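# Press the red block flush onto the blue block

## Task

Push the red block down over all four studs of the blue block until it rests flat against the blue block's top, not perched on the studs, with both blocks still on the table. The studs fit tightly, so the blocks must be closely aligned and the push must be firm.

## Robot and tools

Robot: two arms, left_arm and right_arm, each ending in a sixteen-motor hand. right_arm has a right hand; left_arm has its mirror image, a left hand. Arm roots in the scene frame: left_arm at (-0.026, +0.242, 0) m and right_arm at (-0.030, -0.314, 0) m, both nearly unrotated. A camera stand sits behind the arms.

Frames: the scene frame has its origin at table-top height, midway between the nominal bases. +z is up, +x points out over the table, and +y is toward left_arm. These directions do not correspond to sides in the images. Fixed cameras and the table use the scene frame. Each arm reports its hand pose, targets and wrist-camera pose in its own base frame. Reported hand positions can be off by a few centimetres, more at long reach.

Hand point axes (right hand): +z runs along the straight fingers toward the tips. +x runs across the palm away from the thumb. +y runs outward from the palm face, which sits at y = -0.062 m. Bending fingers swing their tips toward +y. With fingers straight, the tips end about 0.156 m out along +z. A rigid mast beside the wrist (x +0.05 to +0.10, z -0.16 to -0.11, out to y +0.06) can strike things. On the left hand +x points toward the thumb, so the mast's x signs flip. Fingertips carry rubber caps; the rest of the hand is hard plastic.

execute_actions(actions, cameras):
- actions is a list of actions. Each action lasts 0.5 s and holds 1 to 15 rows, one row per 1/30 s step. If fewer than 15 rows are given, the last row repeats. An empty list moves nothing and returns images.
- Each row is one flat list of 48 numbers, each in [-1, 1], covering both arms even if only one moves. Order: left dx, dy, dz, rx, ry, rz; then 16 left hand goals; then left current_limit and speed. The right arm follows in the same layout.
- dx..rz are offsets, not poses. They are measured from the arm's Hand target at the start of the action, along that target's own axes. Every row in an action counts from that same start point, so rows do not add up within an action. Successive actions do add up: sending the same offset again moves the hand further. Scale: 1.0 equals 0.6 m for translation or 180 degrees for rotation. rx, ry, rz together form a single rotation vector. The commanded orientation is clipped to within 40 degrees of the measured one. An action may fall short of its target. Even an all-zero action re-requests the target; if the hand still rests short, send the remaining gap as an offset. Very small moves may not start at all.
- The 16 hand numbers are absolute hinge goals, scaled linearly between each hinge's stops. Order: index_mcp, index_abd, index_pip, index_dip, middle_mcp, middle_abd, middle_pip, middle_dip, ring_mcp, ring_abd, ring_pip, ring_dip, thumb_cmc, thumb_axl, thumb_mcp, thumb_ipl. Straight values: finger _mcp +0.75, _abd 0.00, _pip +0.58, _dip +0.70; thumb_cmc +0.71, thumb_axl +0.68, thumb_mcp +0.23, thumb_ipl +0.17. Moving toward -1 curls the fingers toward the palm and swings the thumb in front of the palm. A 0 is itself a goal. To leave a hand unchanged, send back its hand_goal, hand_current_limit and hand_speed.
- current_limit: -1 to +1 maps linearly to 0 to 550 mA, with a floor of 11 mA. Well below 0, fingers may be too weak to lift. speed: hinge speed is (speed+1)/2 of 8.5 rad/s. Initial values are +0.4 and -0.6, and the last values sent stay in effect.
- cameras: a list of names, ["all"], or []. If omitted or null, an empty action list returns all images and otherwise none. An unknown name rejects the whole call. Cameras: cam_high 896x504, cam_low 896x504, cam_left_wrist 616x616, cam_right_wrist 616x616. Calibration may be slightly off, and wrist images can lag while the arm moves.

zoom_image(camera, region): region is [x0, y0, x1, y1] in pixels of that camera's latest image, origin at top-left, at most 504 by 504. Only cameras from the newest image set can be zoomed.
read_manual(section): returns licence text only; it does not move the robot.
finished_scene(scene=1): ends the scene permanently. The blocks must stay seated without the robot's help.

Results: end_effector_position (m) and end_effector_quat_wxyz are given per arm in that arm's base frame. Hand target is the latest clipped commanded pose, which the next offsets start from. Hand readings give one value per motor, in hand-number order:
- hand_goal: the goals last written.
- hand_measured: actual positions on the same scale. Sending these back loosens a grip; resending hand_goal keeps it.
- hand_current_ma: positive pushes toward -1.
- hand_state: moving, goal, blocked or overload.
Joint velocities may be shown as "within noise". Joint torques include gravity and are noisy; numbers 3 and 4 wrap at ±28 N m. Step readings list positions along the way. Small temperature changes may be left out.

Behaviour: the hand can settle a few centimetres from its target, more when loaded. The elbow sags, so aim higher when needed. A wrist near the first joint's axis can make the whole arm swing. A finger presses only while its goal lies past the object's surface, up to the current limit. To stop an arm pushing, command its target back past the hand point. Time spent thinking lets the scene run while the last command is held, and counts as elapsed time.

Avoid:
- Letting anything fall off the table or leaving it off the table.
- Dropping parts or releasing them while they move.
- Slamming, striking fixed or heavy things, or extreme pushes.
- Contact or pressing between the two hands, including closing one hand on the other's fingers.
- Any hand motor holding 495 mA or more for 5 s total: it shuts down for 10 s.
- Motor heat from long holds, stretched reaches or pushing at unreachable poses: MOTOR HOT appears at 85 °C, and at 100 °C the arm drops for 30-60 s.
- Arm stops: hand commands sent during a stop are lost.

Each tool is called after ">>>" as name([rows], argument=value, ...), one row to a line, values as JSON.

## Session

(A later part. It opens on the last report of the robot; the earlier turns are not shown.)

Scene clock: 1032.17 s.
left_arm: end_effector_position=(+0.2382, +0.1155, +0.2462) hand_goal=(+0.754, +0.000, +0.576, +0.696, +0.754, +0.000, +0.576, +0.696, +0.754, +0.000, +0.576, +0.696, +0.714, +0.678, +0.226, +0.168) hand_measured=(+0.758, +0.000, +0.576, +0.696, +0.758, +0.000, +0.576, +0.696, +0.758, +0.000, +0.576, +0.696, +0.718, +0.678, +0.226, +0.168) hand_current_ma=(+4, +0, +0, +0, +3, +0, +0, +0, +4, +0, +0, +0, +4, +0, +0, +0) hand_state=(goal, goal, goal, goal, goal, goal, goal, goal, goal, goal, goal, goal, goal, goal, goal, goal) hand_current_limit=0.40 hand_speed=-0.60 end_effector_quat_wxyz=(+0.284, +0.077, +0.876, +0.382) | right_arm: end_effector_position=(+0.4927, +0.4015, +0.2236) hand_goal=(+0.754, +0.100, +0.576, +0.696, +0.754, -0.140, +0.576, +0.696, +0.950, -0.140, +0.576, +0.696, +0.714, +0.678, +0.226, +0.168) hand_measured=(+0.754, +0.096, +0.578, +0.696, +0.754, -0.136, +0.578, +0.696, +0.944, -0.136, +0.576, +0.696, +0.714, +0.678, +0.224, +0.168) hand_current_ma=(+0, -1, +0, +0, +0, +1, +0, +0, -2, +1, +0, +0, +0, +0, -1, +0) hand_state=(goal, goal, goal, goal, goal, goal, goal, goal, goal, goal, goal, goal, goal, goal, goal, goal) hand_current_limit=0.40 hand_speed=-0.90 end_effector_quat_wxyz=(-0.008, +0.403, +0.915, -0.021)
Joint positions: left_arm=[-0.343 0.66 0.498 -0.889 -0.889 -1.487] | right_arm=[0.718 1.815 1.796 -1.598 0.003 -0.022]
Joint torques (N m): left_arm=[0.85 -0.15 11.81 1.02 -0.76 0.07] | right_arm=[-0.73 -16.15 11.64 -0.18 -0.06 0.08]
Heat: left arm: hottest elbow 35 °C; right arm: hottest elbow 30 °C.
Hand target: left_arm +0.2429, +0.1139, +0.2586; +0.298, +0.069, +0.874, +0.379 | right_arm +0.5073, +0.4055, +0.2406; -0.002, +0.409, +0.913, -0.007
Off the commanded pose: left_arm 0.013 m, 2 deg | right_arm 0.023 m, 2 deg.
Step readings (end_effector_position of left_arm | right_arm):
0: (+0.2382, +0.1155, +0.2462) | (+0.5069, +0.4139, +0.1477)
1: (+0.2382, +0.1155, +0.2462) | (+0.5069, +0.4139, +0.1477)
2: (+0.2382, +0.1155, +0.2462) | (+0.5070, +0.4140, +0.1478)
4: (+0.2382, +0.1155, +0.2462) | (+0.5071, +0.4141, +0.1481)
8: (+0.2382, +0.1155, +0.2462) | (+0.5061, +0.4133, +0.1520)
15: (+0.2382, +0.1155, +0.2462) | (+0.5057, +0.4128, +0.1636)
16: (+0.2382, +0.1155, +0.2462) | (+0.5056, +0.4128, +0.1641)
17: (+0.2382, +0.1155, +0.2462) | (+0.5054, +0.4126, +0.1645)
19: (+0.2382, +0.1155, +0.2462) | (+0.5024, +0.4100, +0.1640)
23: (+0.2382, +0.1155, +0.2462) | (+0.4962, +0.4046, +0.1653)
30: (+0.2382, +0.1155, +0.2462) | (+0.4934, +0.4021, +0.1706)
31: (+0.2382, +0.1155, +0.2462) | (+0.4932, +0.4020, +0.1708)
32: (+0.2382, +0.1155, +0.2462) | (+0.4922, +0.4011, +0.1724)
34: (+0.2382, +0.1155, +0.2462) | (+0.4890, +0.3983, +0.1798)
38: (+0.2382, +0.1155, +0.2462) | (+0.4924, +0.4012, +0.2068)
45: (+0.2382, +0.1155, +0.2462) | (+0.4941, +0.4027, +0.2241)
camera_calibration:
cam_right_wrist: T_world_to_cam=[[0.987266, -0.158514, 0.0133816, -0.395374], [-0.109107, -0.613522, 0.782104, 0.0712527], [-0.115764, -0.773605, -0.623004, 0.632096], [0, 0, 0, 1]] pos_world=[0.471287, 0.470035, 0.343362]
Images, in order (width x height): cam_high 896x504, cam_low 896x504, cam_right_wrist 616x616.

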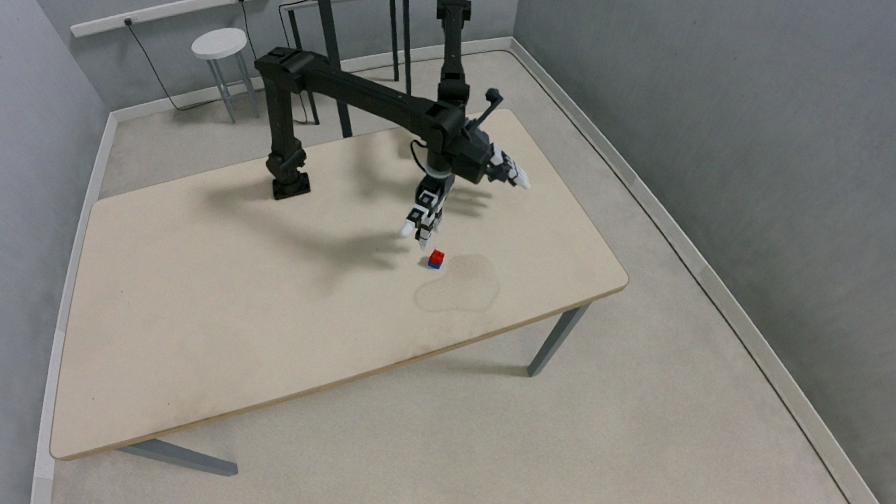

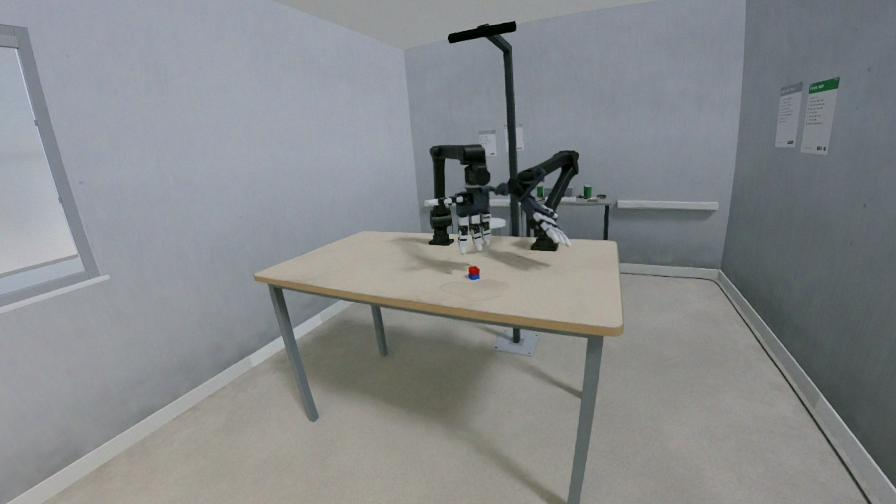

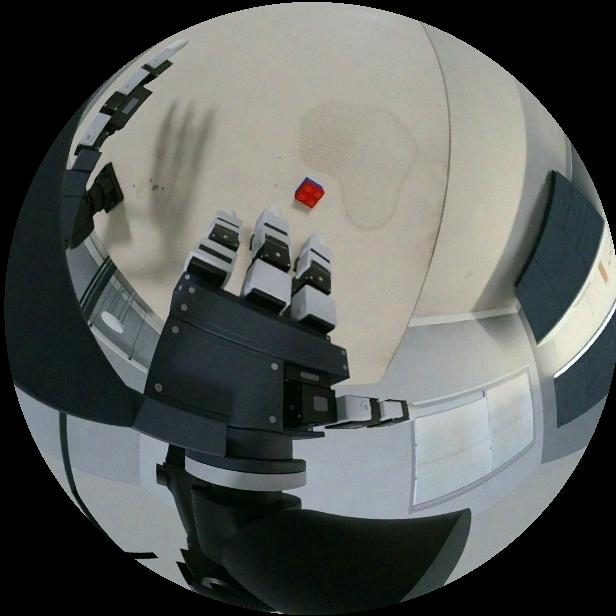

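>>> execute_actions([
  [[0,0,0,0,0,0,0.754,0,0.576,0.696,0.754,0,0.576,0.696,0.754,0,0.576,0.696,0.714,0.678,0.226,0.168,0.4,-0.6,-0.0365,0.0092,0,0,0,0,0.754,0,0.576,0.696,0.754,0,0.576,0.696,0.95,0,0.576,0.696,0.714,0.678,0.226,0.168,0.4,-0.9]],
  [[0,0,0,0,0,0,0.754,0,0.576,0.696,0.754,0,0.576,0.696,0.754,0,0.576,0.696,0.714,0.678,0.226,0.168,0.4,-0.6,0,0,0.0417,0,0,0,0.754,0,0.576,0.696,0.754,0,0.576,0.696,0.95,0,0.576,0.696,0.714,0.678,0.226,0.168,0.4,-0.9]],
  [[0,0,0,0,0,0,0.754,0,0.576,0.696,0.754,0,0.576,0.696,0.754,0,0.576,0.696,0.714,0.678,0.226,0.168,0.4,-0.6,0,0,0.0333,0,0,0,0.754,0,0.576,0.696,0.754,0,0.576,0.696,0.95,0,0.576,0.696,0.714,0.678,0.226,0.168,0.4,-0.9]],
], cameras=["cam_right_wrist","cam_low","cam_high","cam_left_wrist"])

>>> zoom_image(camera="cam_right_wrist", region=[250, 170, 310, 230])

>>> zoom_image(camera="cam_low", region=[460, 245, 500, 285])

>>> zoom_image(camera="cam_high", region=[420, 240, 455, 275])

>>> zoom_image(camera="cam_left_wrist", region=[465, 285, 515, 335])

Scene clock: 1075.77 s.
left_arm: end_effector_position=(+0.2382, +0.1155, +0.2462) hand_goal=(+0.754, +0.000, +0.576, +0.696, +0.754, +0.000, +0.576, +0.696, +0.754, +0.000, +0.576, +0.696, +0.714, +0.678, +0.226, +0.168) hand_measured=(+0.758, +0.000, +0.576, +0.696, +0.758, +0.000, +0.576, +0.696, +0.758, +0.000, +0.576, +0.696, +0.718, +0.678, +0.226, +0.168) hand_current_ma=(+4, +0, +0, +0, +3, +0, +0, +0, +4, +0, +0, +0, +4, +0, +0, +0) hand_state=(goal, goal, goal, goal, goal, goal, goal, goal, goal, goal, goal, goal, goal, goal, goal, goal) hand_current_limit=0.40 hand_speed=-0.60 end_effector_quat_wxyz=(+0.284, +0.077, +0.876, +0.382) | right_arm: end_effector_position=(+0.5236, +0.3912, +0.2116) hand_goal=(+0.754, +0.000, +0.576, +0.696, +0.754, +0.000, +0.576, +0.696, +0.950, +0.000, +0.576, +0.696, +0.714, +0.678, +0.226, +0.168) hand_measured=(+0.754, +0.004, +0.578, +0.696, +0.754, -0.002, +0.578, +0.696, +0.944, -0.002, +0.576, +0.696, +0.714, +0.678, +0.224, +0.168) hand_current_ma=(+0, +1, +0, +0, +0, -1, +0, +0, -2, -1, +0, +0, +0, +0, -1, +0) hand_state=(goal, goal, goal, goal, goal, goal, goal, goal, goal, goal, goal, goal, goal, goal, goal, goal) hand_current_limit=0.40 hand_speed=-0.90 end_effector_quat_wxyz=(+0.002, +0.412, +0.911, +0.001)
Joint positions: left_arm=[-0.343 0.66 0.498 -0.889 -0.889 -1.487] | right_arm=[0.671 1.831 1.777 -1.513 0.003 -0.051]
Joint torques (N m): left_arm=[0.91 -0.67 11.84 1.01 -0.8 0.07] | right_arm=[-0.09 -15.97 6.94 0.87 -0.04 -0.02]
Heat: left arm: hottest elbow 35 °C; right arm: hottest elbow 34 °C.
Hand target: left_arm +0.2429, +0.1139, +0.2586; +0.298, +0.069, +0.874, +0.379 | right_arm +0.5255, +0.3923, +0.1955; -0.002, +0.409, +0.913, -0.007
Off the commanded pose: left_arm 0.013 m, 2 deg | right_arm 0.016 m, 1 deg.
Step readings (end_effector_position of left_arm | right_arm):
0: (+0.2382, +0.1155, +0.2462) | (+0.4926, +0.4014, +0.2235)
1: (+0.2382, +0.1155, +0.2462) | (+0.4926, +0.4014, +0.2235)
2: (+0.2382, +0.1155, +0.2462) | (+0.4929, +0.4012, +0.2239)
4: (+0.2382, +0.1155, +0.2462) | (+0.4952, +0.3995, +0.2252)
8: (+0.2382, +0.1155, +0.2462) | (+0.5060, +0.3908, +0.2311)
15: (+0.2382, +0.1155, +0.2462) | (+0.5142, +0.3833, +0.2338)
16: (+0.2382, +0.1155, +0.2462) | (+0.5142, +0.3835, +0.2333)
17: (+0.2382, +0.1155, +0.2462) | (+0.5143, +0.3836, +0.2329)
19: (+0.2382, +0.1155, +0.2462) | (+0.5161, +0.3851, +0.2326)
23: (+0.2382, +0.1155, +0.2462) | (+0.5208, +0.3889, +0.2331)
30: (+0.2382, +0.1155, +0.2462) | (+0.5223, +0.3902, +0.2336)
31: (+0.2382, +0.1155, +0.2462) | (+0.5224, +0.3903, +0.2336)
32: (+0.2382, +0.1155, +0.2462) | (+0.5229, +0.3907, +0.2328)
34: (+0.2382, +0.1155, +0.2462) | (+0.5239, +0.3915, +0.2292)
38: (+0.2382, +0.1155, +0.2462) | (+0.5224, +0.3903, +0.2166)
45: (+0.2382, +0.1155, +0.2462) | (+0.5234, +0.3911, +0.2115)
camera_calibration:
cam_right_wrist: T_world_to_cam=[[0.983154, -0.177136, 0.0450637, -0.424616], [-0.149337, -0.636324, 0.756829, 0.11297], [-0.105387, -0.750809, -0.652058, 0.612107], [0, 0, 0, 1]] pos_world=[0.498841, 0.456246, 0.332765]

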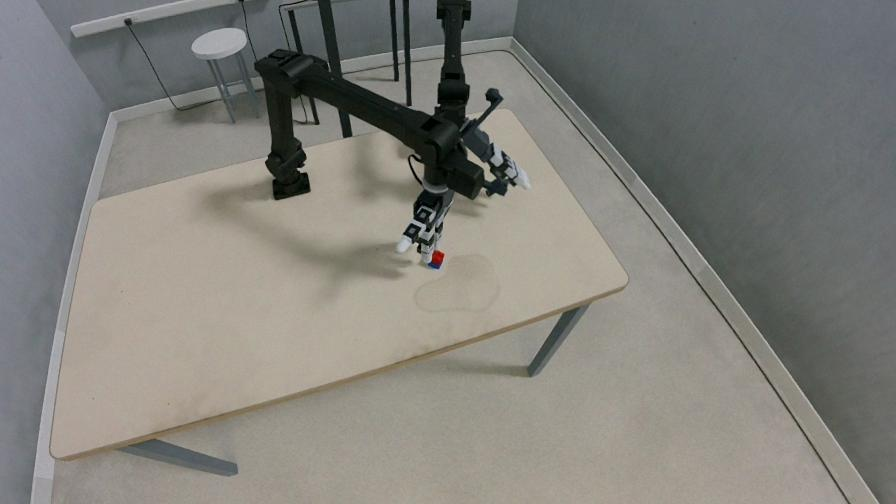

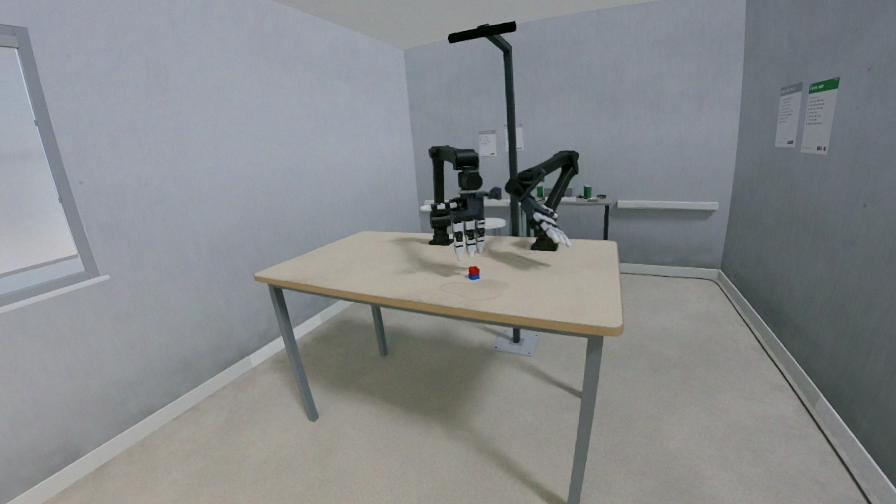

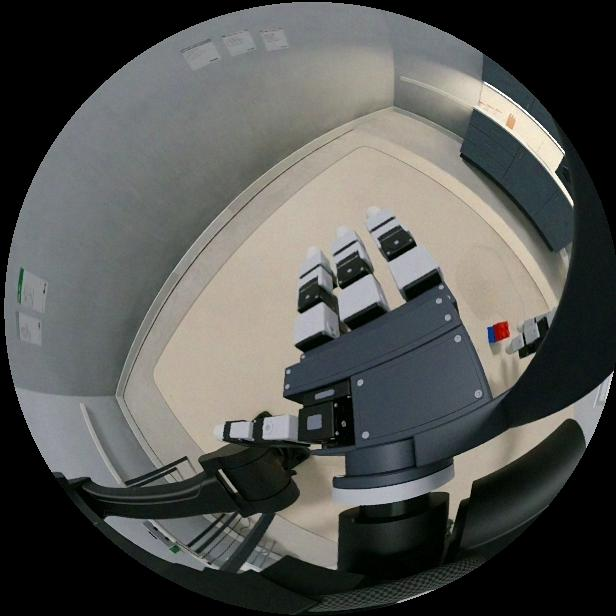

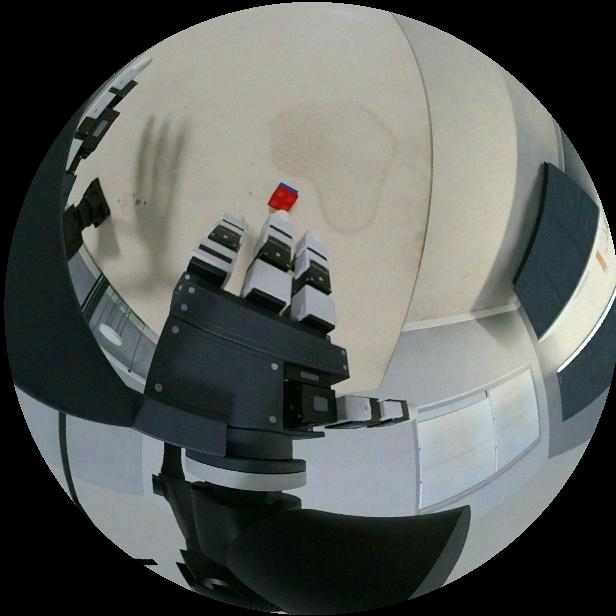

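Scaled by 8.400 from the camera's 616x616 image, which has a finer 880x880 frame.

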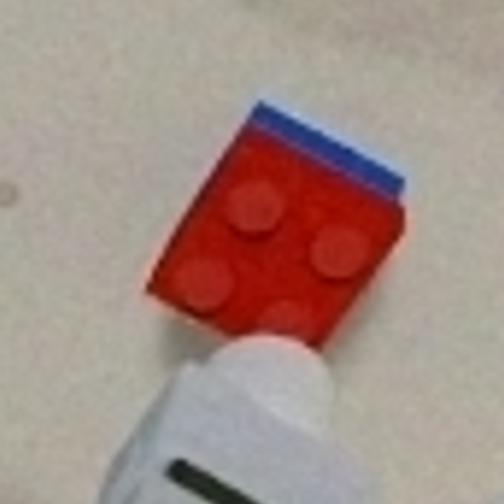

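Scaled by 12.600 from the camera's 896x504 image, which has a finer 1280x720 frame.

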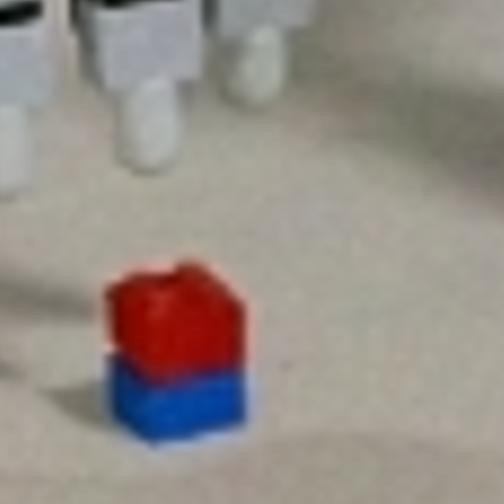

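Scaled by 14.400 from the camera's 896x504 image, which has a finer 1280x720 frame.

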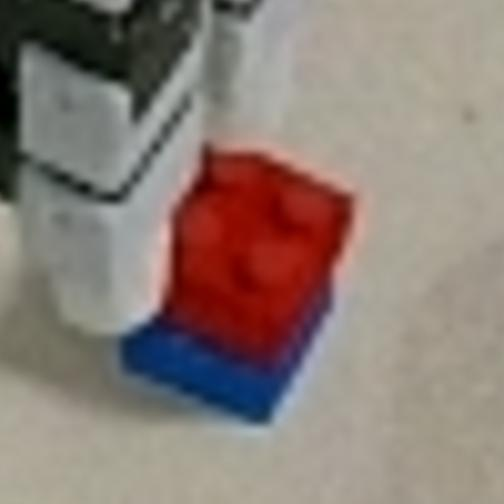

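Scaled by 10.080 from the camera's 616x616 image, which has a finer 880x880 frame.

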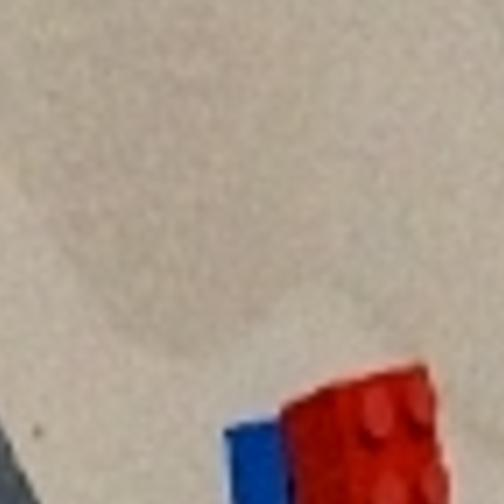

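>>> zoom_image(camera="cam_left_wrist", region=[480, 310, 520, 350])

>>> zoom_image(camera="cam_right_wrist", region=[265, 178, 305, 218])

Scaled by 12.600 from the camera's 616x616 image, which has a finer 880x880 frame.

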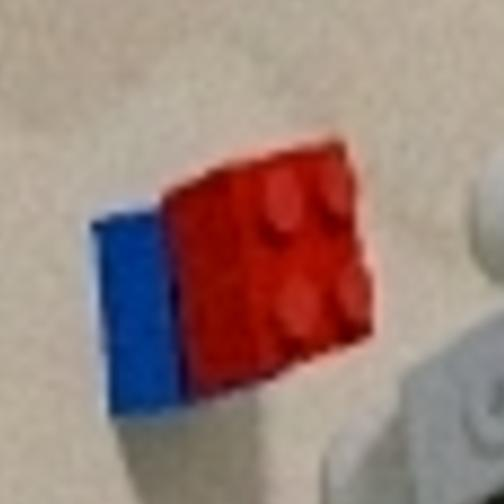

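Scaled by 12.600 from the camera's 616x616 image, which has a finer 880x880 frame.

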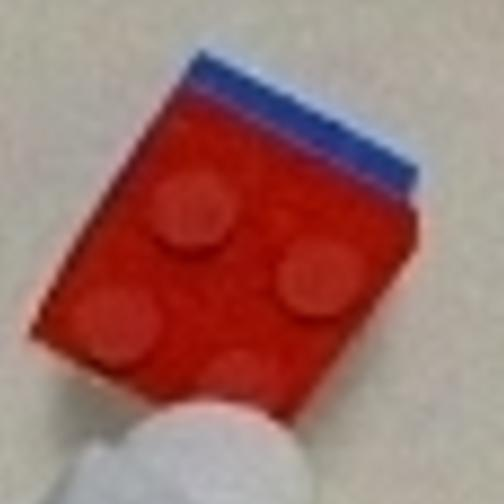

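>>> execute_actions([
  [[0,0,0,0,0,0,0.754,0,0.576,0.696,0.754,0,0.576,0.696,0.754,0,0.576,0.696,0.714,0.678,0.226,0.168,0.4,-0.6,0.0288,-0.006,0,0,0,-0.0205,0.754,0.05,0.576,0.696,0.54,0,0.576,0.696,0.95,-0.1,0.576,0.696,0.714,0.678,0.226,0.168,0.4,-0.8]],
  [[0,0,0,0,0,0,0.754,0,0.576,0.696,0.754,0,0.576,0.696,0.754,0,0.576,0.696,0.714,0.678,0.226,0.168,0.4,-0.6,0,0,0.04,0,0,0,0.754,0.05,0.576,0.696,0.54,0,0.576,0.696,0.95,-0.1,0.576,0.696,0.714,0.678,0.226,0.168,0.4,-0.8]],
  [[0,0,0,0,0,0,0.754,0,0.576,0.696,0.754,0,0.576,0.696,0.754,0,0.576,0.696,0.714,0.678,0.226,0.168,0.4,-0.6,0,0,0.03,0,0,0,0.754,0.05,0.576,0.696,0.54,0,0.576,0.696,0.95,-0.1,0.576,0.696,0.714,0.678,0.226,0.168,0.4,-0.8]],
], cameras=["cam_right_wrist","cam_low","cam_high","cam_left_wrist"])

>>> zoom_image(camera="cam_right_wrist", region=[250, 180, 330, 260])

>>> zoom_image(camera="cam_low", region=[455, 245, 495, 285])

>>> zoom_image(camera="cam_left_wrist", region=[470, 300, 520, 350])

Scene clock: 1174.97 s.
left_arm: end_effector_position=(+0.2382, +0.1155, +0.2462) hand_goal=(+0.754, +0.000, +0.576, +0.696, +0.754, +0.000, +0.576, +0.696, +0.754, +0.000, +0.576, +0.696, +0.714, +0.678, +0.226, +0.168) hand_measured=(+0.758, +0.000, +0.576, +0.696, +0.758, +0.000, +0.576, +0.696, +0.758, +0.000, +0.576, +0.696, +0.718, +0.678, +0.226, +0.168) hand_current_ma=(+4, +0, +0, +0, +3, +0, +0, +0, +4, +0, +0, +0, +4, +0, +0, +0) hand_state=(goal, goal, goal, goal, goal, goal, goal, goal, goal, goal, goal, goal, goal, goal, goal, goal) hand_current_limit=0.40 hand_speed=-0.60 end_effector_quat_wxyz=(+0.284, +0.077, +0.876, +0.382) | right_arm: end_effector_position=(+0.5146, +0.3966, +0.1699) hand_goal=(+0.754, +0.050, +0.576, +0.696, +0.540, +0.000, +0.576, +0.696, +0.950, -0.100, +0.576, +0.696, +0.714, +0.678, +0.226, +0.168) hand_measured=(+0.754, +0.046, +0.578, +0.696, +0.542, -0.002, +0.578, +0.696, +0.944, -0.096, +0.576, +0.696, +0.714, +0.678, +0.224, +0.168) hand_current_ma=(+0, -1, +0, +0, +1, -1, +0, +0, -2, +1, +0, +0, +0, +0, -1, +0) hand_state=(goal, goal, goal, goal, goal, goal, goal, goal, goal, goal, goal, goal, goal, goal, goal, goal) hand_current_limit=0.40 hand_speed=-0.80 end_effector_quat_wxyz=(+0.002, +0.387, +0.922, +0.002)
Joint positions: left_arm=[-0.343 0.66 0.498 -0.889 -0.889 -1.487] | right_arm=[0.68 1.83 1.667 -1.402 0.003 -0.095]
Joint torques (N m): left_arm=[0.97 -0.32 11.81 0.92 -0.8 0.08] | right_arm=[0.79 -16.03 6.79 0.9 -0.05 -0.02]
Heat: left arm: hottest elbow 35 °C; right arm: hottest elbow 31 °C.
Hand target: left_arm +0.2429, +0.1139, +0.2586; +0.298, +0.069, +0.874, +0.379 | right_arm +0.5110, +0.4025, +0.1538; -0.002, +0.379, +0.925, -0.006
Off the commanded pose: left_arm 0.013 m, 2 deg | right_arm 0.018 m, 1 deg.
Step readings (end_effector_position of left_arm | right_arm):
0: (+0.2382, +0.1155, +0.2462) | (+0.5236, +0.3912, +0.2116)
1: (+0.2382, +0.1155, +0.2462) | (+0.5235, +0.3912, +0.2116)
2: (+0.2382, +0.1155, +0.2462) | (+0.5234, +0.3915, +0.2115)
4: (+0.2382, +0.1155, +0.2462) | (+0.5225, +0.3920, +0.2097)
8: (+0.2382, +0.1155, +0.2462) | (+0.5186, +0.3929, +0.2043)
15: (+0.2382, +0.1155, +0.2462) | (+0.5154, +0.3968, +0.2032)
16: (+0.2382, +0.1155, +0.2462) | (+0.5154, +0.3969, +0.2031)
17: (+0.2382, +0.1155, +0.2462) | (+0.5157, +0.3972, +0.2018)
19: (+0.2382, +0.1155, +0.2462) | (+0.5164, +0.3979, +0.1974)
23: (+0.2382, +0.1155, +0.2462) | (+0.5136, +0.3957, +0.1845)
30: (+0.2382, +0.1155, +0.2462) | (+0.5145, +0.3965, +0.1830)
31: (+0.2382, +0.1155, +0.2462) | (+0.5147, +0.3966, +0.1830)
32: (+0.2382, +0.1155, +0.2462) | (+0.5150, +0.3969, +0.1824)
34: (+0.2382, +0.1155, +0.2462) | (+0.5159, +0.3976, +0.1797)
38: (+0.2382, +0.1155, +0.2462) | (+0.5139, +0.3961, +0.1709)
45: (+0.2382, +0.1155, +0.2462) | (+0.5145, +0.3965, +0.1698)
camera_calibration:
cam_right_wrist: T_world_to_cam=[[0.991226, -0.124057, 0.0456153, -0.438239], [-0.115369, -0.643607, 0.756611, 0.132059], [-0.0645046, -0.755235, -0.652272, 0.56877], [0, 0, 0, 1]] pos_world=[0.486318, 0.460182, 0.291066]

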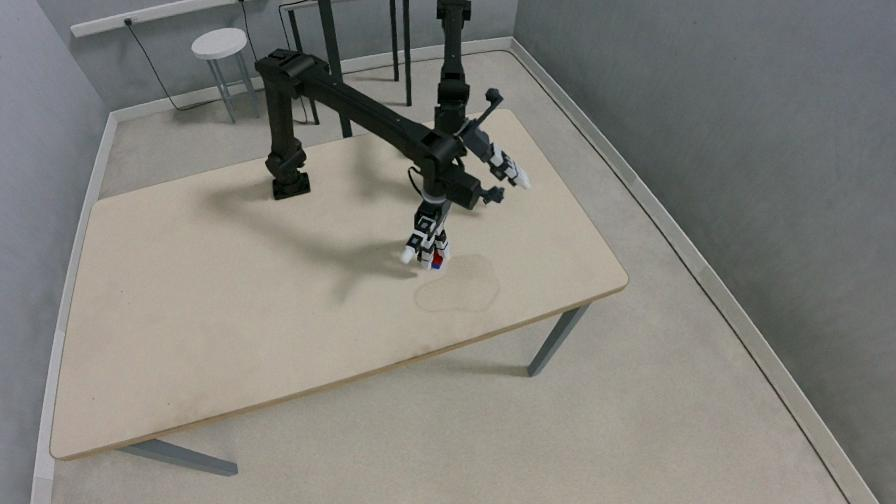

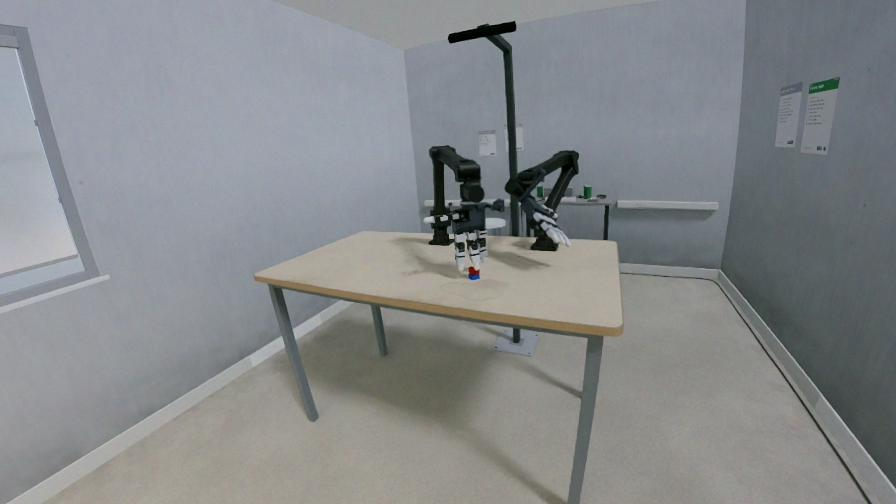

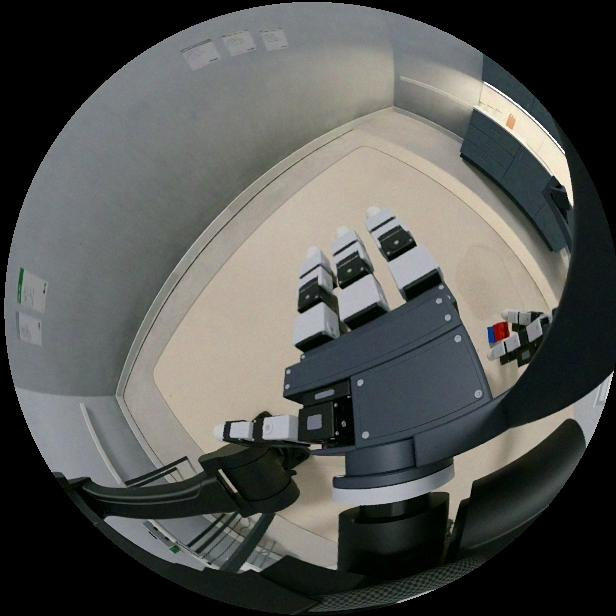

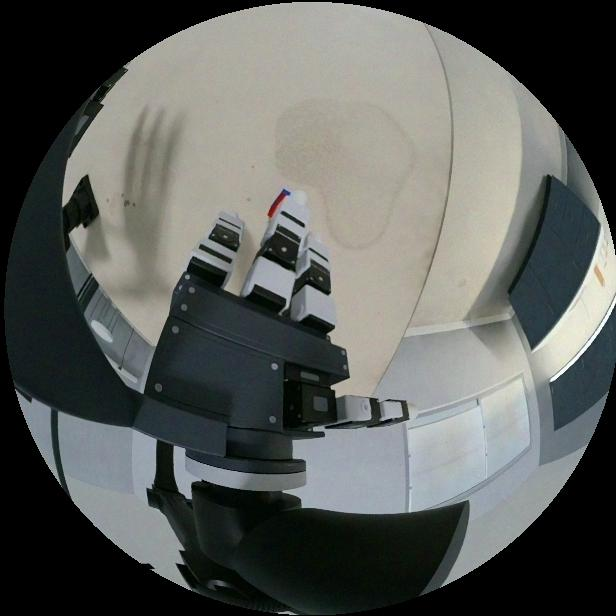

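Scaled by 6.300 from the camera's 616x616 image, which has a finer 880x880 frame.

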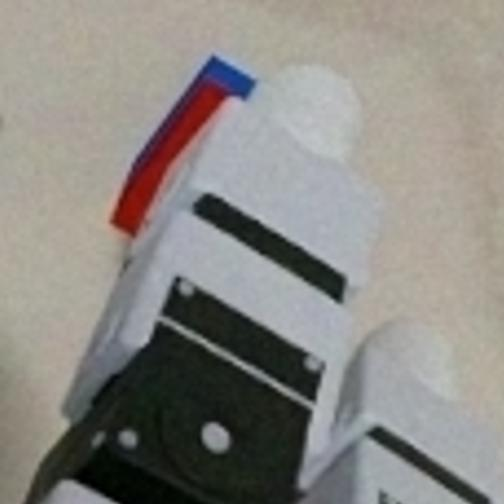

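Scaled by 12.600 from the camera's 896x504 image, which has a finer 1280x720 frame.

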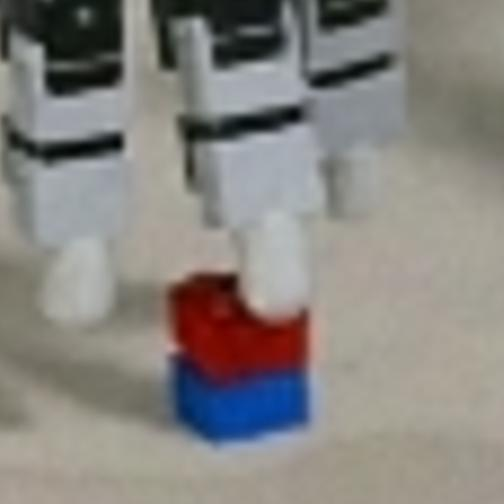

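Scaled by 10.080 from the camera's 616x616 image, which has a finer 880x880 frame.

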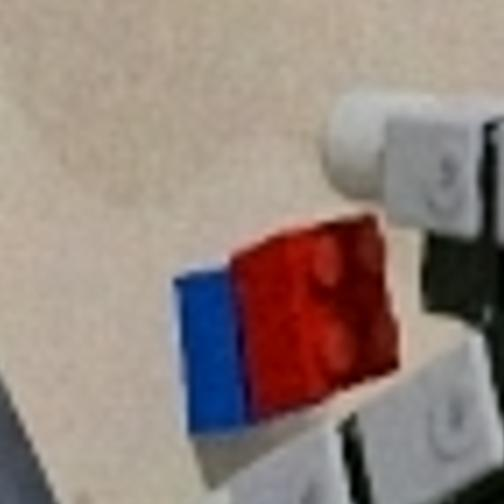

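>>> execute_actions([
  [[0,0,0,0,0,0,0.754,0,0.576,0.696,0.754,0,0.576,0.696,0.754,0,0.576,0.696,0.714,0.678,0.226,0.168,0.4,-0.6,0,0,0.028,0,0,0,0.754,0.05,0.576,0.696,0.54,0,0.576,0.696,0.95,-0.1,0.576,0.696,0.714,0.678,0.226,0.168,0.4,-0.8]],
], cameras=["cam_right_wrist","cam_low","cam_left_wrist"])

>>> zoom_image(camera="cam_low", region=[455, 245, 495, 285])

>>> zoom_image(camera="cam_left_wrist", region=[470, 300, 520, 350])

Scene clock: 1185.93 s.
left_arm: end_effector_position=(+0.2382, +0.1155, +0.2462) hand_goal=(+0.754, +0.000, +0.576, +0.696, +0.754, +0.000, +0.576, +0.696, +0.754, +0.000, +0.576, +0.696, +0.714, +0.678, +0.226, +0.168) hand_measured=(+0.758, +0.000, +0.576, +0.696, +0.758, +0.000, +0.576, +0.696, +0.758, +0.000, +0.576, +0.696, +0.718, +0.678, +0.226, +0.168) hand_current_ma=(+4, +0, +0, +0, +3, +0, +0, +0, +4, +0, +0, +0, +4, +0, +0, +0) hand_state=(goal, goal, goal, goal, goal, goal, goal, goal, goal, goal, goal, goal, goal, goal, goal, goal) hand_current_limit=0.40 hand_speed=-0.60 end_effector_quat_wxyz=(+0.284, +0.077, +0.876, +0.382) | right_arm: end_effector_position=(+0.5146, +0.3966, +0.1546) hand_goal=(+0.754, +0.050, +0.576, +0.696, +0.540, +0.000, +0.576, +0.696, +0.950, -0.100, +0.576, +0.696, +0.714, +0.678, +0.226, +0.168) hand_measured=(+0.754, +0.046, +0.578, +0.696, +0.542, -0.002, +0.578, +0.696, +0.944, -0.096, +0.576, +0.696, +0.714, +0.678, +0.224, +0.168) hand_current_ma=(+0, -1, +0, +0, +1, -1, +0, +0, -2, +1, +0, +0, +0, +0, -1, +0) hand_state=(goal, goal, goal, goal, goal, goal, goal, goal, goal, goal, goal, goal, goal, goal, goal, goal) hand_current_limit=0.40 hand_speed=-0.80 end_effector_quat_wxyz=(+0.003, +0.387, +0.922, +0.003)
Joint positions: left_arm=[-0.343 0.66 0.498 -0.889 -0.889 -1.487] | right_arm=[0.68 1.836 1.634 -1.361 0.003 -0.095]
Joint torques (N m): left_arm=[1.08 -0.5 11.84 0.96 -0.8 0.07] | right_arm=[0.73 -15.74 6.72 0.91 -0.05 -0.02]
Heat: left arm: hottest elbow 35 °C; right arm: hottest elbow 31 °C.
Hand target: left_arm +0.2429, +0.1139, +0.2586; +0.298, +0.069, +0.874, +0.379 | right_arm +0.5107, +0.4022, +0.1367; -0.002, +0.379, +0.925, -0.007
Off the commanded pose: left_arm 0.013 m, 2 deg | right_arm 0.019 m, 2 deg.
Step readings (end_effector_position of left_arm | right_arm):
0: (+0.2382, +0.1155, +0.2462) | (+0.5146, +0.3966, +0.1699)
1: (+0.2382, +0.1155, +0.2462) | (+0.5145, +0.3966, +0.1697)
2: (+0.2382, +0.1155, +0.2462) | (+0.5149, +0.3968, +0.1692)
4: (+0.2382, +0.1155, +0.2462) | (+0.5155, +0.3973, +0.1666)
8: (+0.2382, +0.1155, +0.2462) | (+0.5139, +0.3960, +0.1581)
15: (+0.2382, +0.1155, +0.2462) | (+0.5145, +0.3965, +0.1545)
camera_calibration:
cam_right_wrist: T_world_to_cam=[[0.991152, -0.124056, 0.04719, -0.437751], [-0.116665, -0.644737, 0.755449, 0.145012], [-0.063293, -0.754271, -0.653506, 0.558009], [0, 0, 0, 1]] pos_world=[0.486114, 0.460079, 0.275771]
Images, in order (width x height): cam_low 896x504, cam_left_wrist 616x616, cam_right_wrist 616x616.

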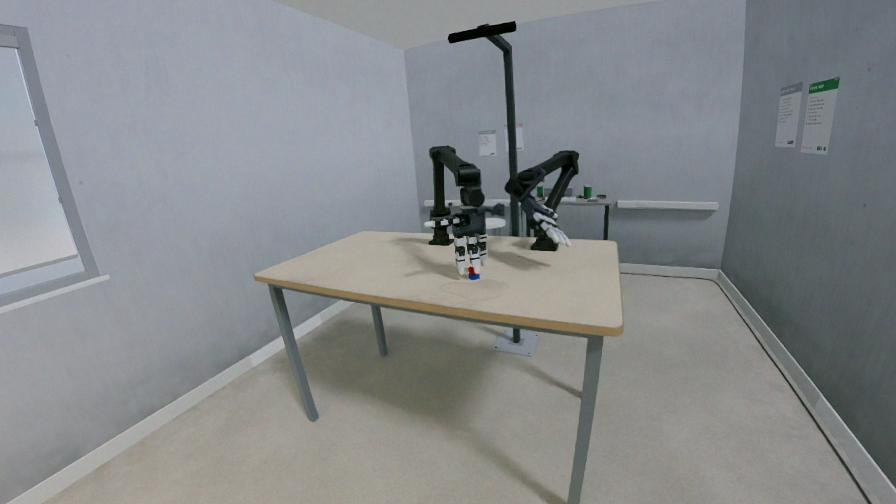

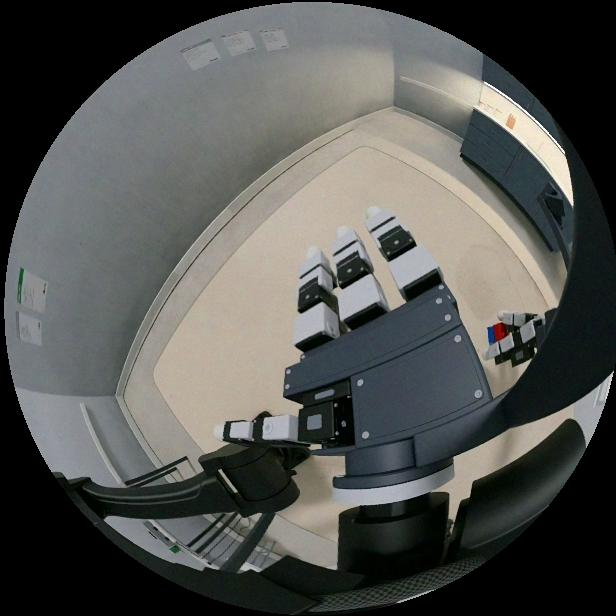

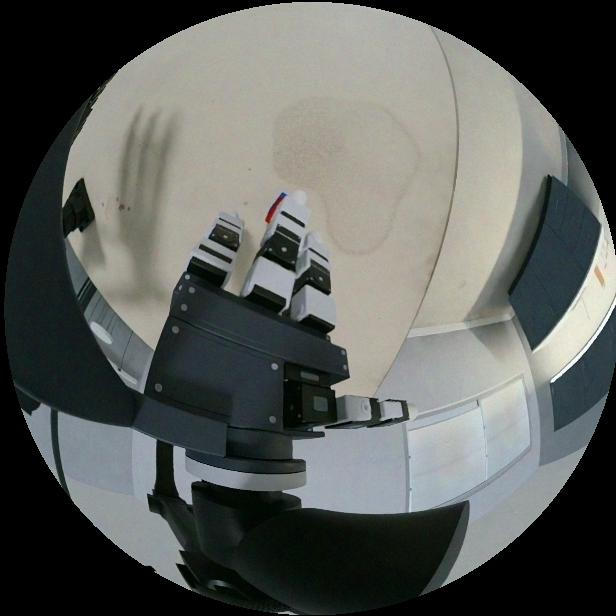

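Scaled by 12.600 from the camera's 896x504 image, which has a finer 1280x720 frame.

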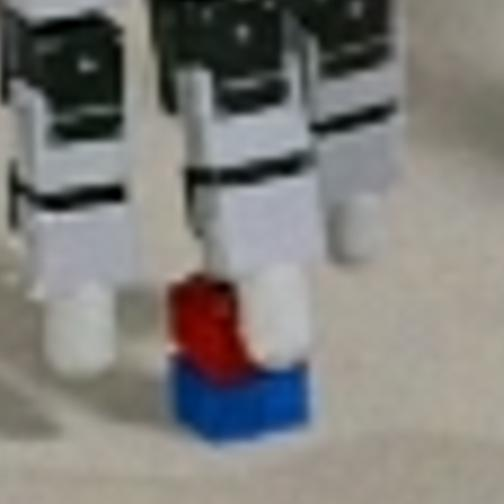

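Scaled by 10.080 from the camera's 616x616 image, which has a finer 880x880 frame.

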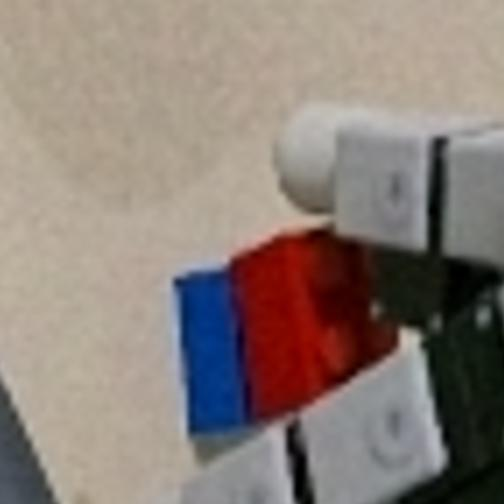

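>>> execute_actions([
  [[0,0,0,0,0,0,0.754,0,0.576,0.696,0.754,0,0.576,0.696,0.754,0,0.576,0.696,0.714,0.678,0.226,0.168,0.4,-0.6,0,0,0,0,0,0,0.754,0.05,0.576,0.696,0.61,0,0.576,0.696,0.95,-0.1,0.576,0.696,0.714,0.678,0.226,0.168,0.0,-0.9]],
], cameras=["cam_low","cam_left_wrist"])

>>> zoom_image(camera="cam_left_wrist", region=[480, 315, 515, 350])

Scene clock: 1225.63 s.
left_arm: end_effector_position=(+0.2382, +0.1155, +0.2462) hand_goal=(+0.754, +0.000, +0.576, +0.696, +0.754, +0.000, +0.576, +0.696, +0.754, +0.000, +0.576, +0.696, +0.714, +0.678, +0.226, +0.168) hand_measured=(+0.758, +0.000, +0.576, +0.696, +0.758, +0.000, +0.576, +0.696, +0.758, +0.000, +0.576, +0.696, +0.718, +0.678, +0.226, +0.168) hand_current_ma=(+4, +0, +0, +0, +3, +0, +0, +0, +4, +0, +0, +0, +4, +0, +0, +0) hand_state=(goal, goal, goal, goal, goal, goal, goal, goal, goal, goal, goal, goal, goal, goal, goal, goal) hand_current_limit=0.40 hand_speed=-0.60 end_effector_quat_wxyz=(+0.284, +0.077, +0.876, +0.382) | right_arm: end_effector_position=(+0.5146, +0.3966, +0.1546) hand_goal=(+0.754, +0.050, +0.576, +0.696, +0.610, +0.000, +0.576, +0.696, +0.950, -0.100, +0.576, +0.696, +0.714, +0.678, +0.226, +0.168) hand_measured=(+0.754, +0.046, +0.578, +0.696, +0.608, -0.002, +0.578, +0.696, +0.944, -0.096, +0.576, +0.696, +0.714, +0.678, +0.224, +0.168) hand_current_ma=(+0, -1, +0, +0, -1, -1, +0, +0, -2, +1, +0, +0, +0, +0, -1, +0) hand_state=(goal, goal, goal, goal, goal, goal, goal, goal, goal, goal, goal, goal, goal, goal, goal, goal) hand_current_limit=0.00 hand_speed=-0.90 end_effector_quat_wxyz=(+0.003, +0.387, +0.922, +0.003)
Joint positions: left_arm=[-0.343 0.66 0.498 -0.889 -0.889 -1.487] | right_arm=[0.68 1.836 1.634 -1.361 0.003 -0.095]
Joint torques (N m): left_arm=[0.85 -0.21 11.82 1.09 -0.78 0.07] | right_arm=[0.73 -15.68 6.74 0.9 -0.05 -0.02]
Heat: left arm: hottest elbow 36 °C; right arm: hottest elbow 30 °C.
Hand target: left_arm +0.2429, +0.1139, +0.2586; +0.298, +0.069, +0.874, +0.379 | right_arm +0.5107, +0.4022, +0.1367; -0.002, +0.379, +0.925, -0.007
Off the commanded pose: left_arm 0.013 m, 2 deg | right_arm 0.019 m, 2 deg.
Step readings (end_effector_position of left_arm | right_arm):
0: (+0.2382, +0.1155, +0.2462) | (+0.5146, +0.3966, +0.1546)
1: (+0.2382, +0.1155, +0.2462) | (+0.5146, +0.3966, +0.1546)
2: (+0.2382, +0.1155, +0.2462) | (+0.5146, +0.3966, +0.1546)
4: (+0.2382, +0.1155, +0.2462) | (+0.5146, +0.3966, +0.1546)
8: (+0.2382, +0.1155, +0.2462) | (+0.5146, +0.3966, +0.1546)
15: (+0.2382, +0.1155, +0.2462) | (+0.5146, +0.3966, +0.1546)
Images, in order (width x height): cam_low 896x504, cam_left_wrist 616x616.

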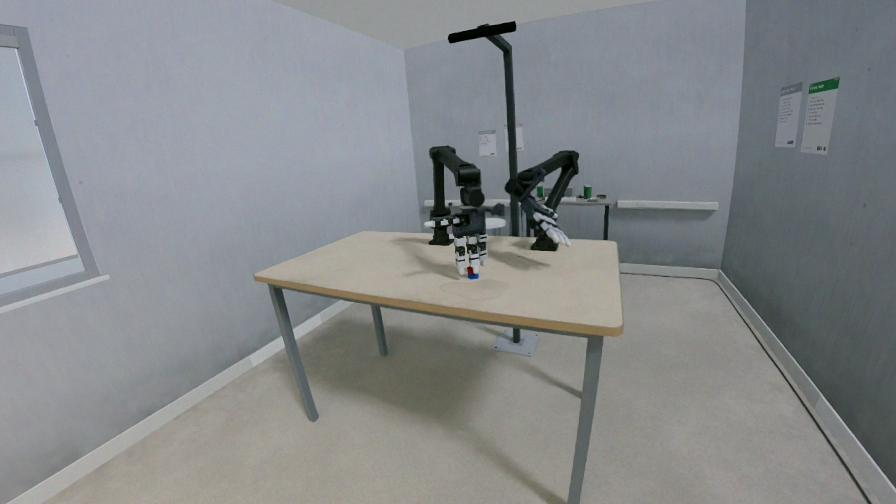

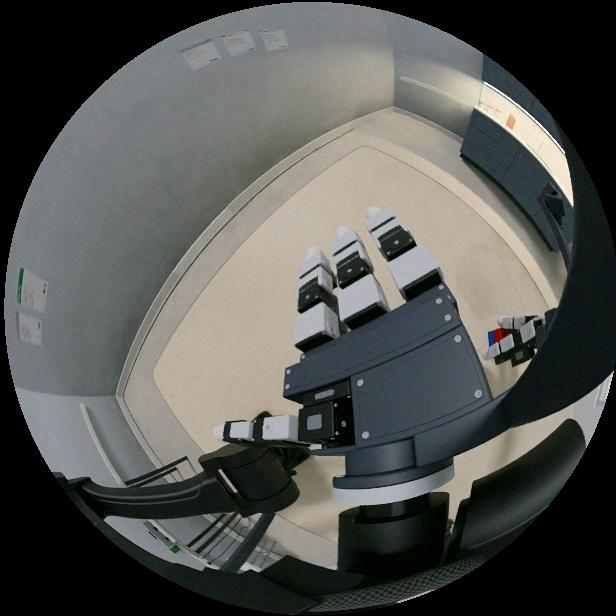

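Scaled by 14.400 from the camera's 616x616 image, which has a finer 880x880 frame.

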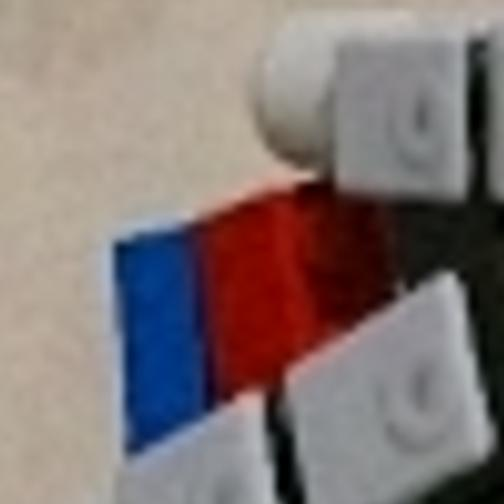

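>>> execute_actions([
  [[0,0,0,0,0,0,0.754,0,0.576,0.696,0.754,0,0.576,0.696,0.754,0,0.576,0.696,0.714,0.678,0.226,0.168,0.4,-0.6,0,0,0,0,0,0,0.754,0.05,0.576,0.696,0.63,0,0.576,0.696,0.95,-0.1,0.576,0.696,0.714,0.678,0.226,0.168,0.0,-0.94]],
  [[0,0,0,0,0,0,0.754,0,0.576,0.696,0.754,0,0.576,0.696,0.754,0,0.576,0.696,0.714,0.678,0.226,0.168,0.4,-0.6,0,0,0,0,0,0,0.754,0.05,0.576,0.696,0.64,0,0.576,0.696,0.95,-0.1,0.576,0.696,0.714,0.678,0.226,0.168,0.0,-0.94]],
], cameras=["cam_low","cam_left_wrist"])

>>> zoom_image(camera="cam_left_wrist", region=[480, 315, 515, 350])

>>> zoom_image(camera="cam_low", region=[460, 255, 490, 285])

Scene clock: 1233.63 s.
left_arm: end_effector_position=(+0.2382, +0.1155, +0.2462) hand_goal=(+0.754, +0.000, +0.576, +0.696, +0.754, +0.000, +0.576, +0.696, +0.754, +0.000, +0.576, +0.696, +0.714, +0.678, +0.226, +0.168) hand_measured=(+0.758, +0.000, +0.576, +0.696, +0.758, +0.000, +0.576, +0.696, +0.758, +0.000, +0.576, +0.696, +0.718, +0.678, +0.226, +0.168) hand_current_ma=(+4, +0, +0, +0, +3, +0, +0, +0, +4, +0, +0, +0, +4, +0, +0, +0) hand_state=(goal, goal, goal, goal, goal, goal, goal, goal, goal, goal, goal, goal, goal, goal, goal, goal) hand_current_limit=0.40 hand_speed=-0.60 end_effector_quat_wxyz=(+0.284, +0.077, +0.876, +0.382) | right_arm: end_effector_position=(+0.5146, +0.3966, +0.1546) hand_goal=(+0.754, +0.050, +0.576, +0.696, +0.640, +0.000, +0.576, +0.696, +0.950, -0.100, +0.576, +0.696, +0.714, +0.678, +0.226, +0.168) hand_measured=(+0.754, +0.046, +0.578, +0.696, +0.636, -0.002, +0.578, +0.696, +0.944, -0.096, +0.576, +0.696, +0.714, +0.678, +0.224, +0.168) hand_current_ma=(+0, -1, +0, +0, -1, -1, +0, +0, -2, +1, +0, +0, +0, +0, -1, +0) hand_state=(goal, goal, goal, goal, goal, goal, goal, goal, goal, goal, goal, goal, goal, goal, goal, goal) hand_current_limit=0.00 hand_speed=-0.94 end_effector_quat_wxyz=(+0.003, +0.387, +0.922, +0.003)
Joint positions: left_arm=[-0.343 0.66 0.498 -0.889 -0.889 -1.487] | right_arm=[0.68 1.836 1.634 -1.361 0.003 -0.095]
Joint torques (N m): left_arm=[0.85 -0.44 11.74 0.99 -0.82 0.08] | right_arm=[0.73 -15.74 6.72 0.9 -0.05 -0.02]
Heat: left arm: hottest elbow 36 °C; right arm: hottest elbow 30 °C.
Hand target: left_arm +0.2429, +0.1139, +0.2586; +0.298, +0.069, +0.874, +0.379 | right_arm +0.5107, +0.4022, +0.1367; -0.002, +0.379, +0.925, -0.007
Off the commanded pose: left_arm 0.013 m, 2 deg | right_arm 0.019 m, 2 deg.
Step readings (end_effector_position of left_arm | right_arm):
0: (+0.2382, +0.1155, +0.2462) | (+0.5146, +0.3966, +0.1546)
1: (+0.2382, +0.1155, +0.2462) | (+0.5146, +0.3966, +0.1546)
2: (+0.2382, +0.1155, +0.2462) | (+0.5146, +0.3966, +0.1546)
4: (+0.2382, +0.1155, +0.2462) | (+0.5146, +0.3966, +0.1546)
8: (+0.2382, +0.1155, +0.2462) | (+0.5146, +0.3966, +0.1546)
15: (+0.2382, +0.1155, +0.2462) | (+0.5146, +0.3966, +0.1546)
16: (+0.2382, +0.1155, +0.2462) | (+0.5146, +0.3966, +0.1546)
17: (+0.2382, +0.1155, +0.2462) | (+0.5146, +0.3966, +0.1546)
19: (+0.2382, +0.1155, +0.2462) | (+0.5146, +0.3966, +0.1546)
23: (+0.2382, +0.1155, +0.2462) | (+0.5146, +0.3966, +0.1546)
30: (+0.2382, +0.1155, +0.2462) | (+0.5146, +0.3966, +0.1546)
Images, in order (width x height): cam_low 896x504, cam_left_wrist 616x616.

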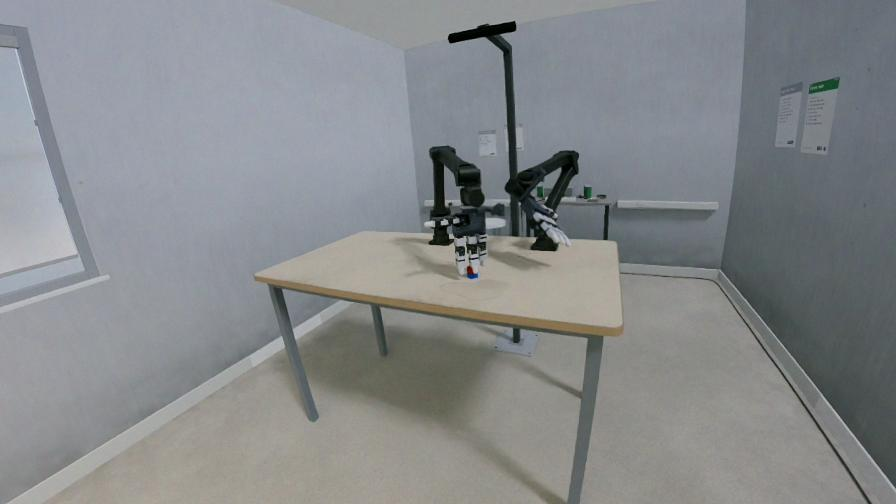

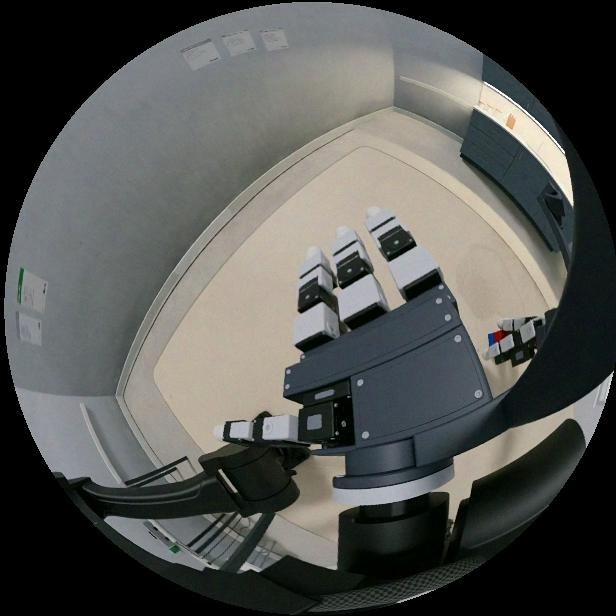

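Scaled by 14.400 from the camera's 616x616 image, which has a finer 880x880 frame.

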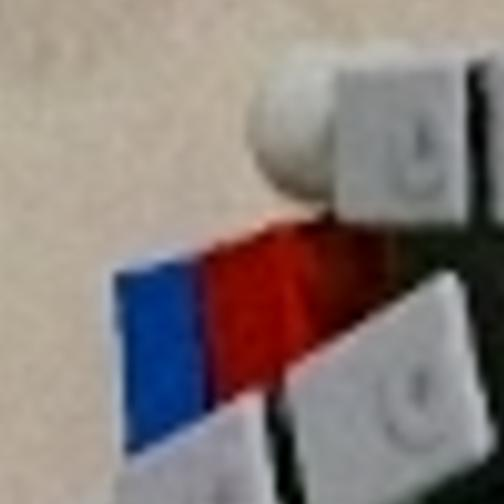

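Scaled by 16.800 from the camera's 896x504 image, which has a finer 1280x720 frame.

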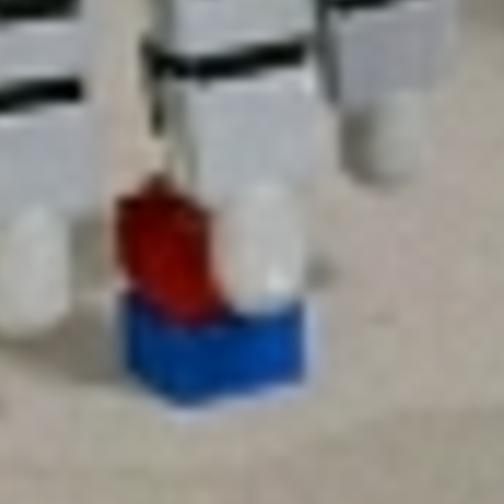

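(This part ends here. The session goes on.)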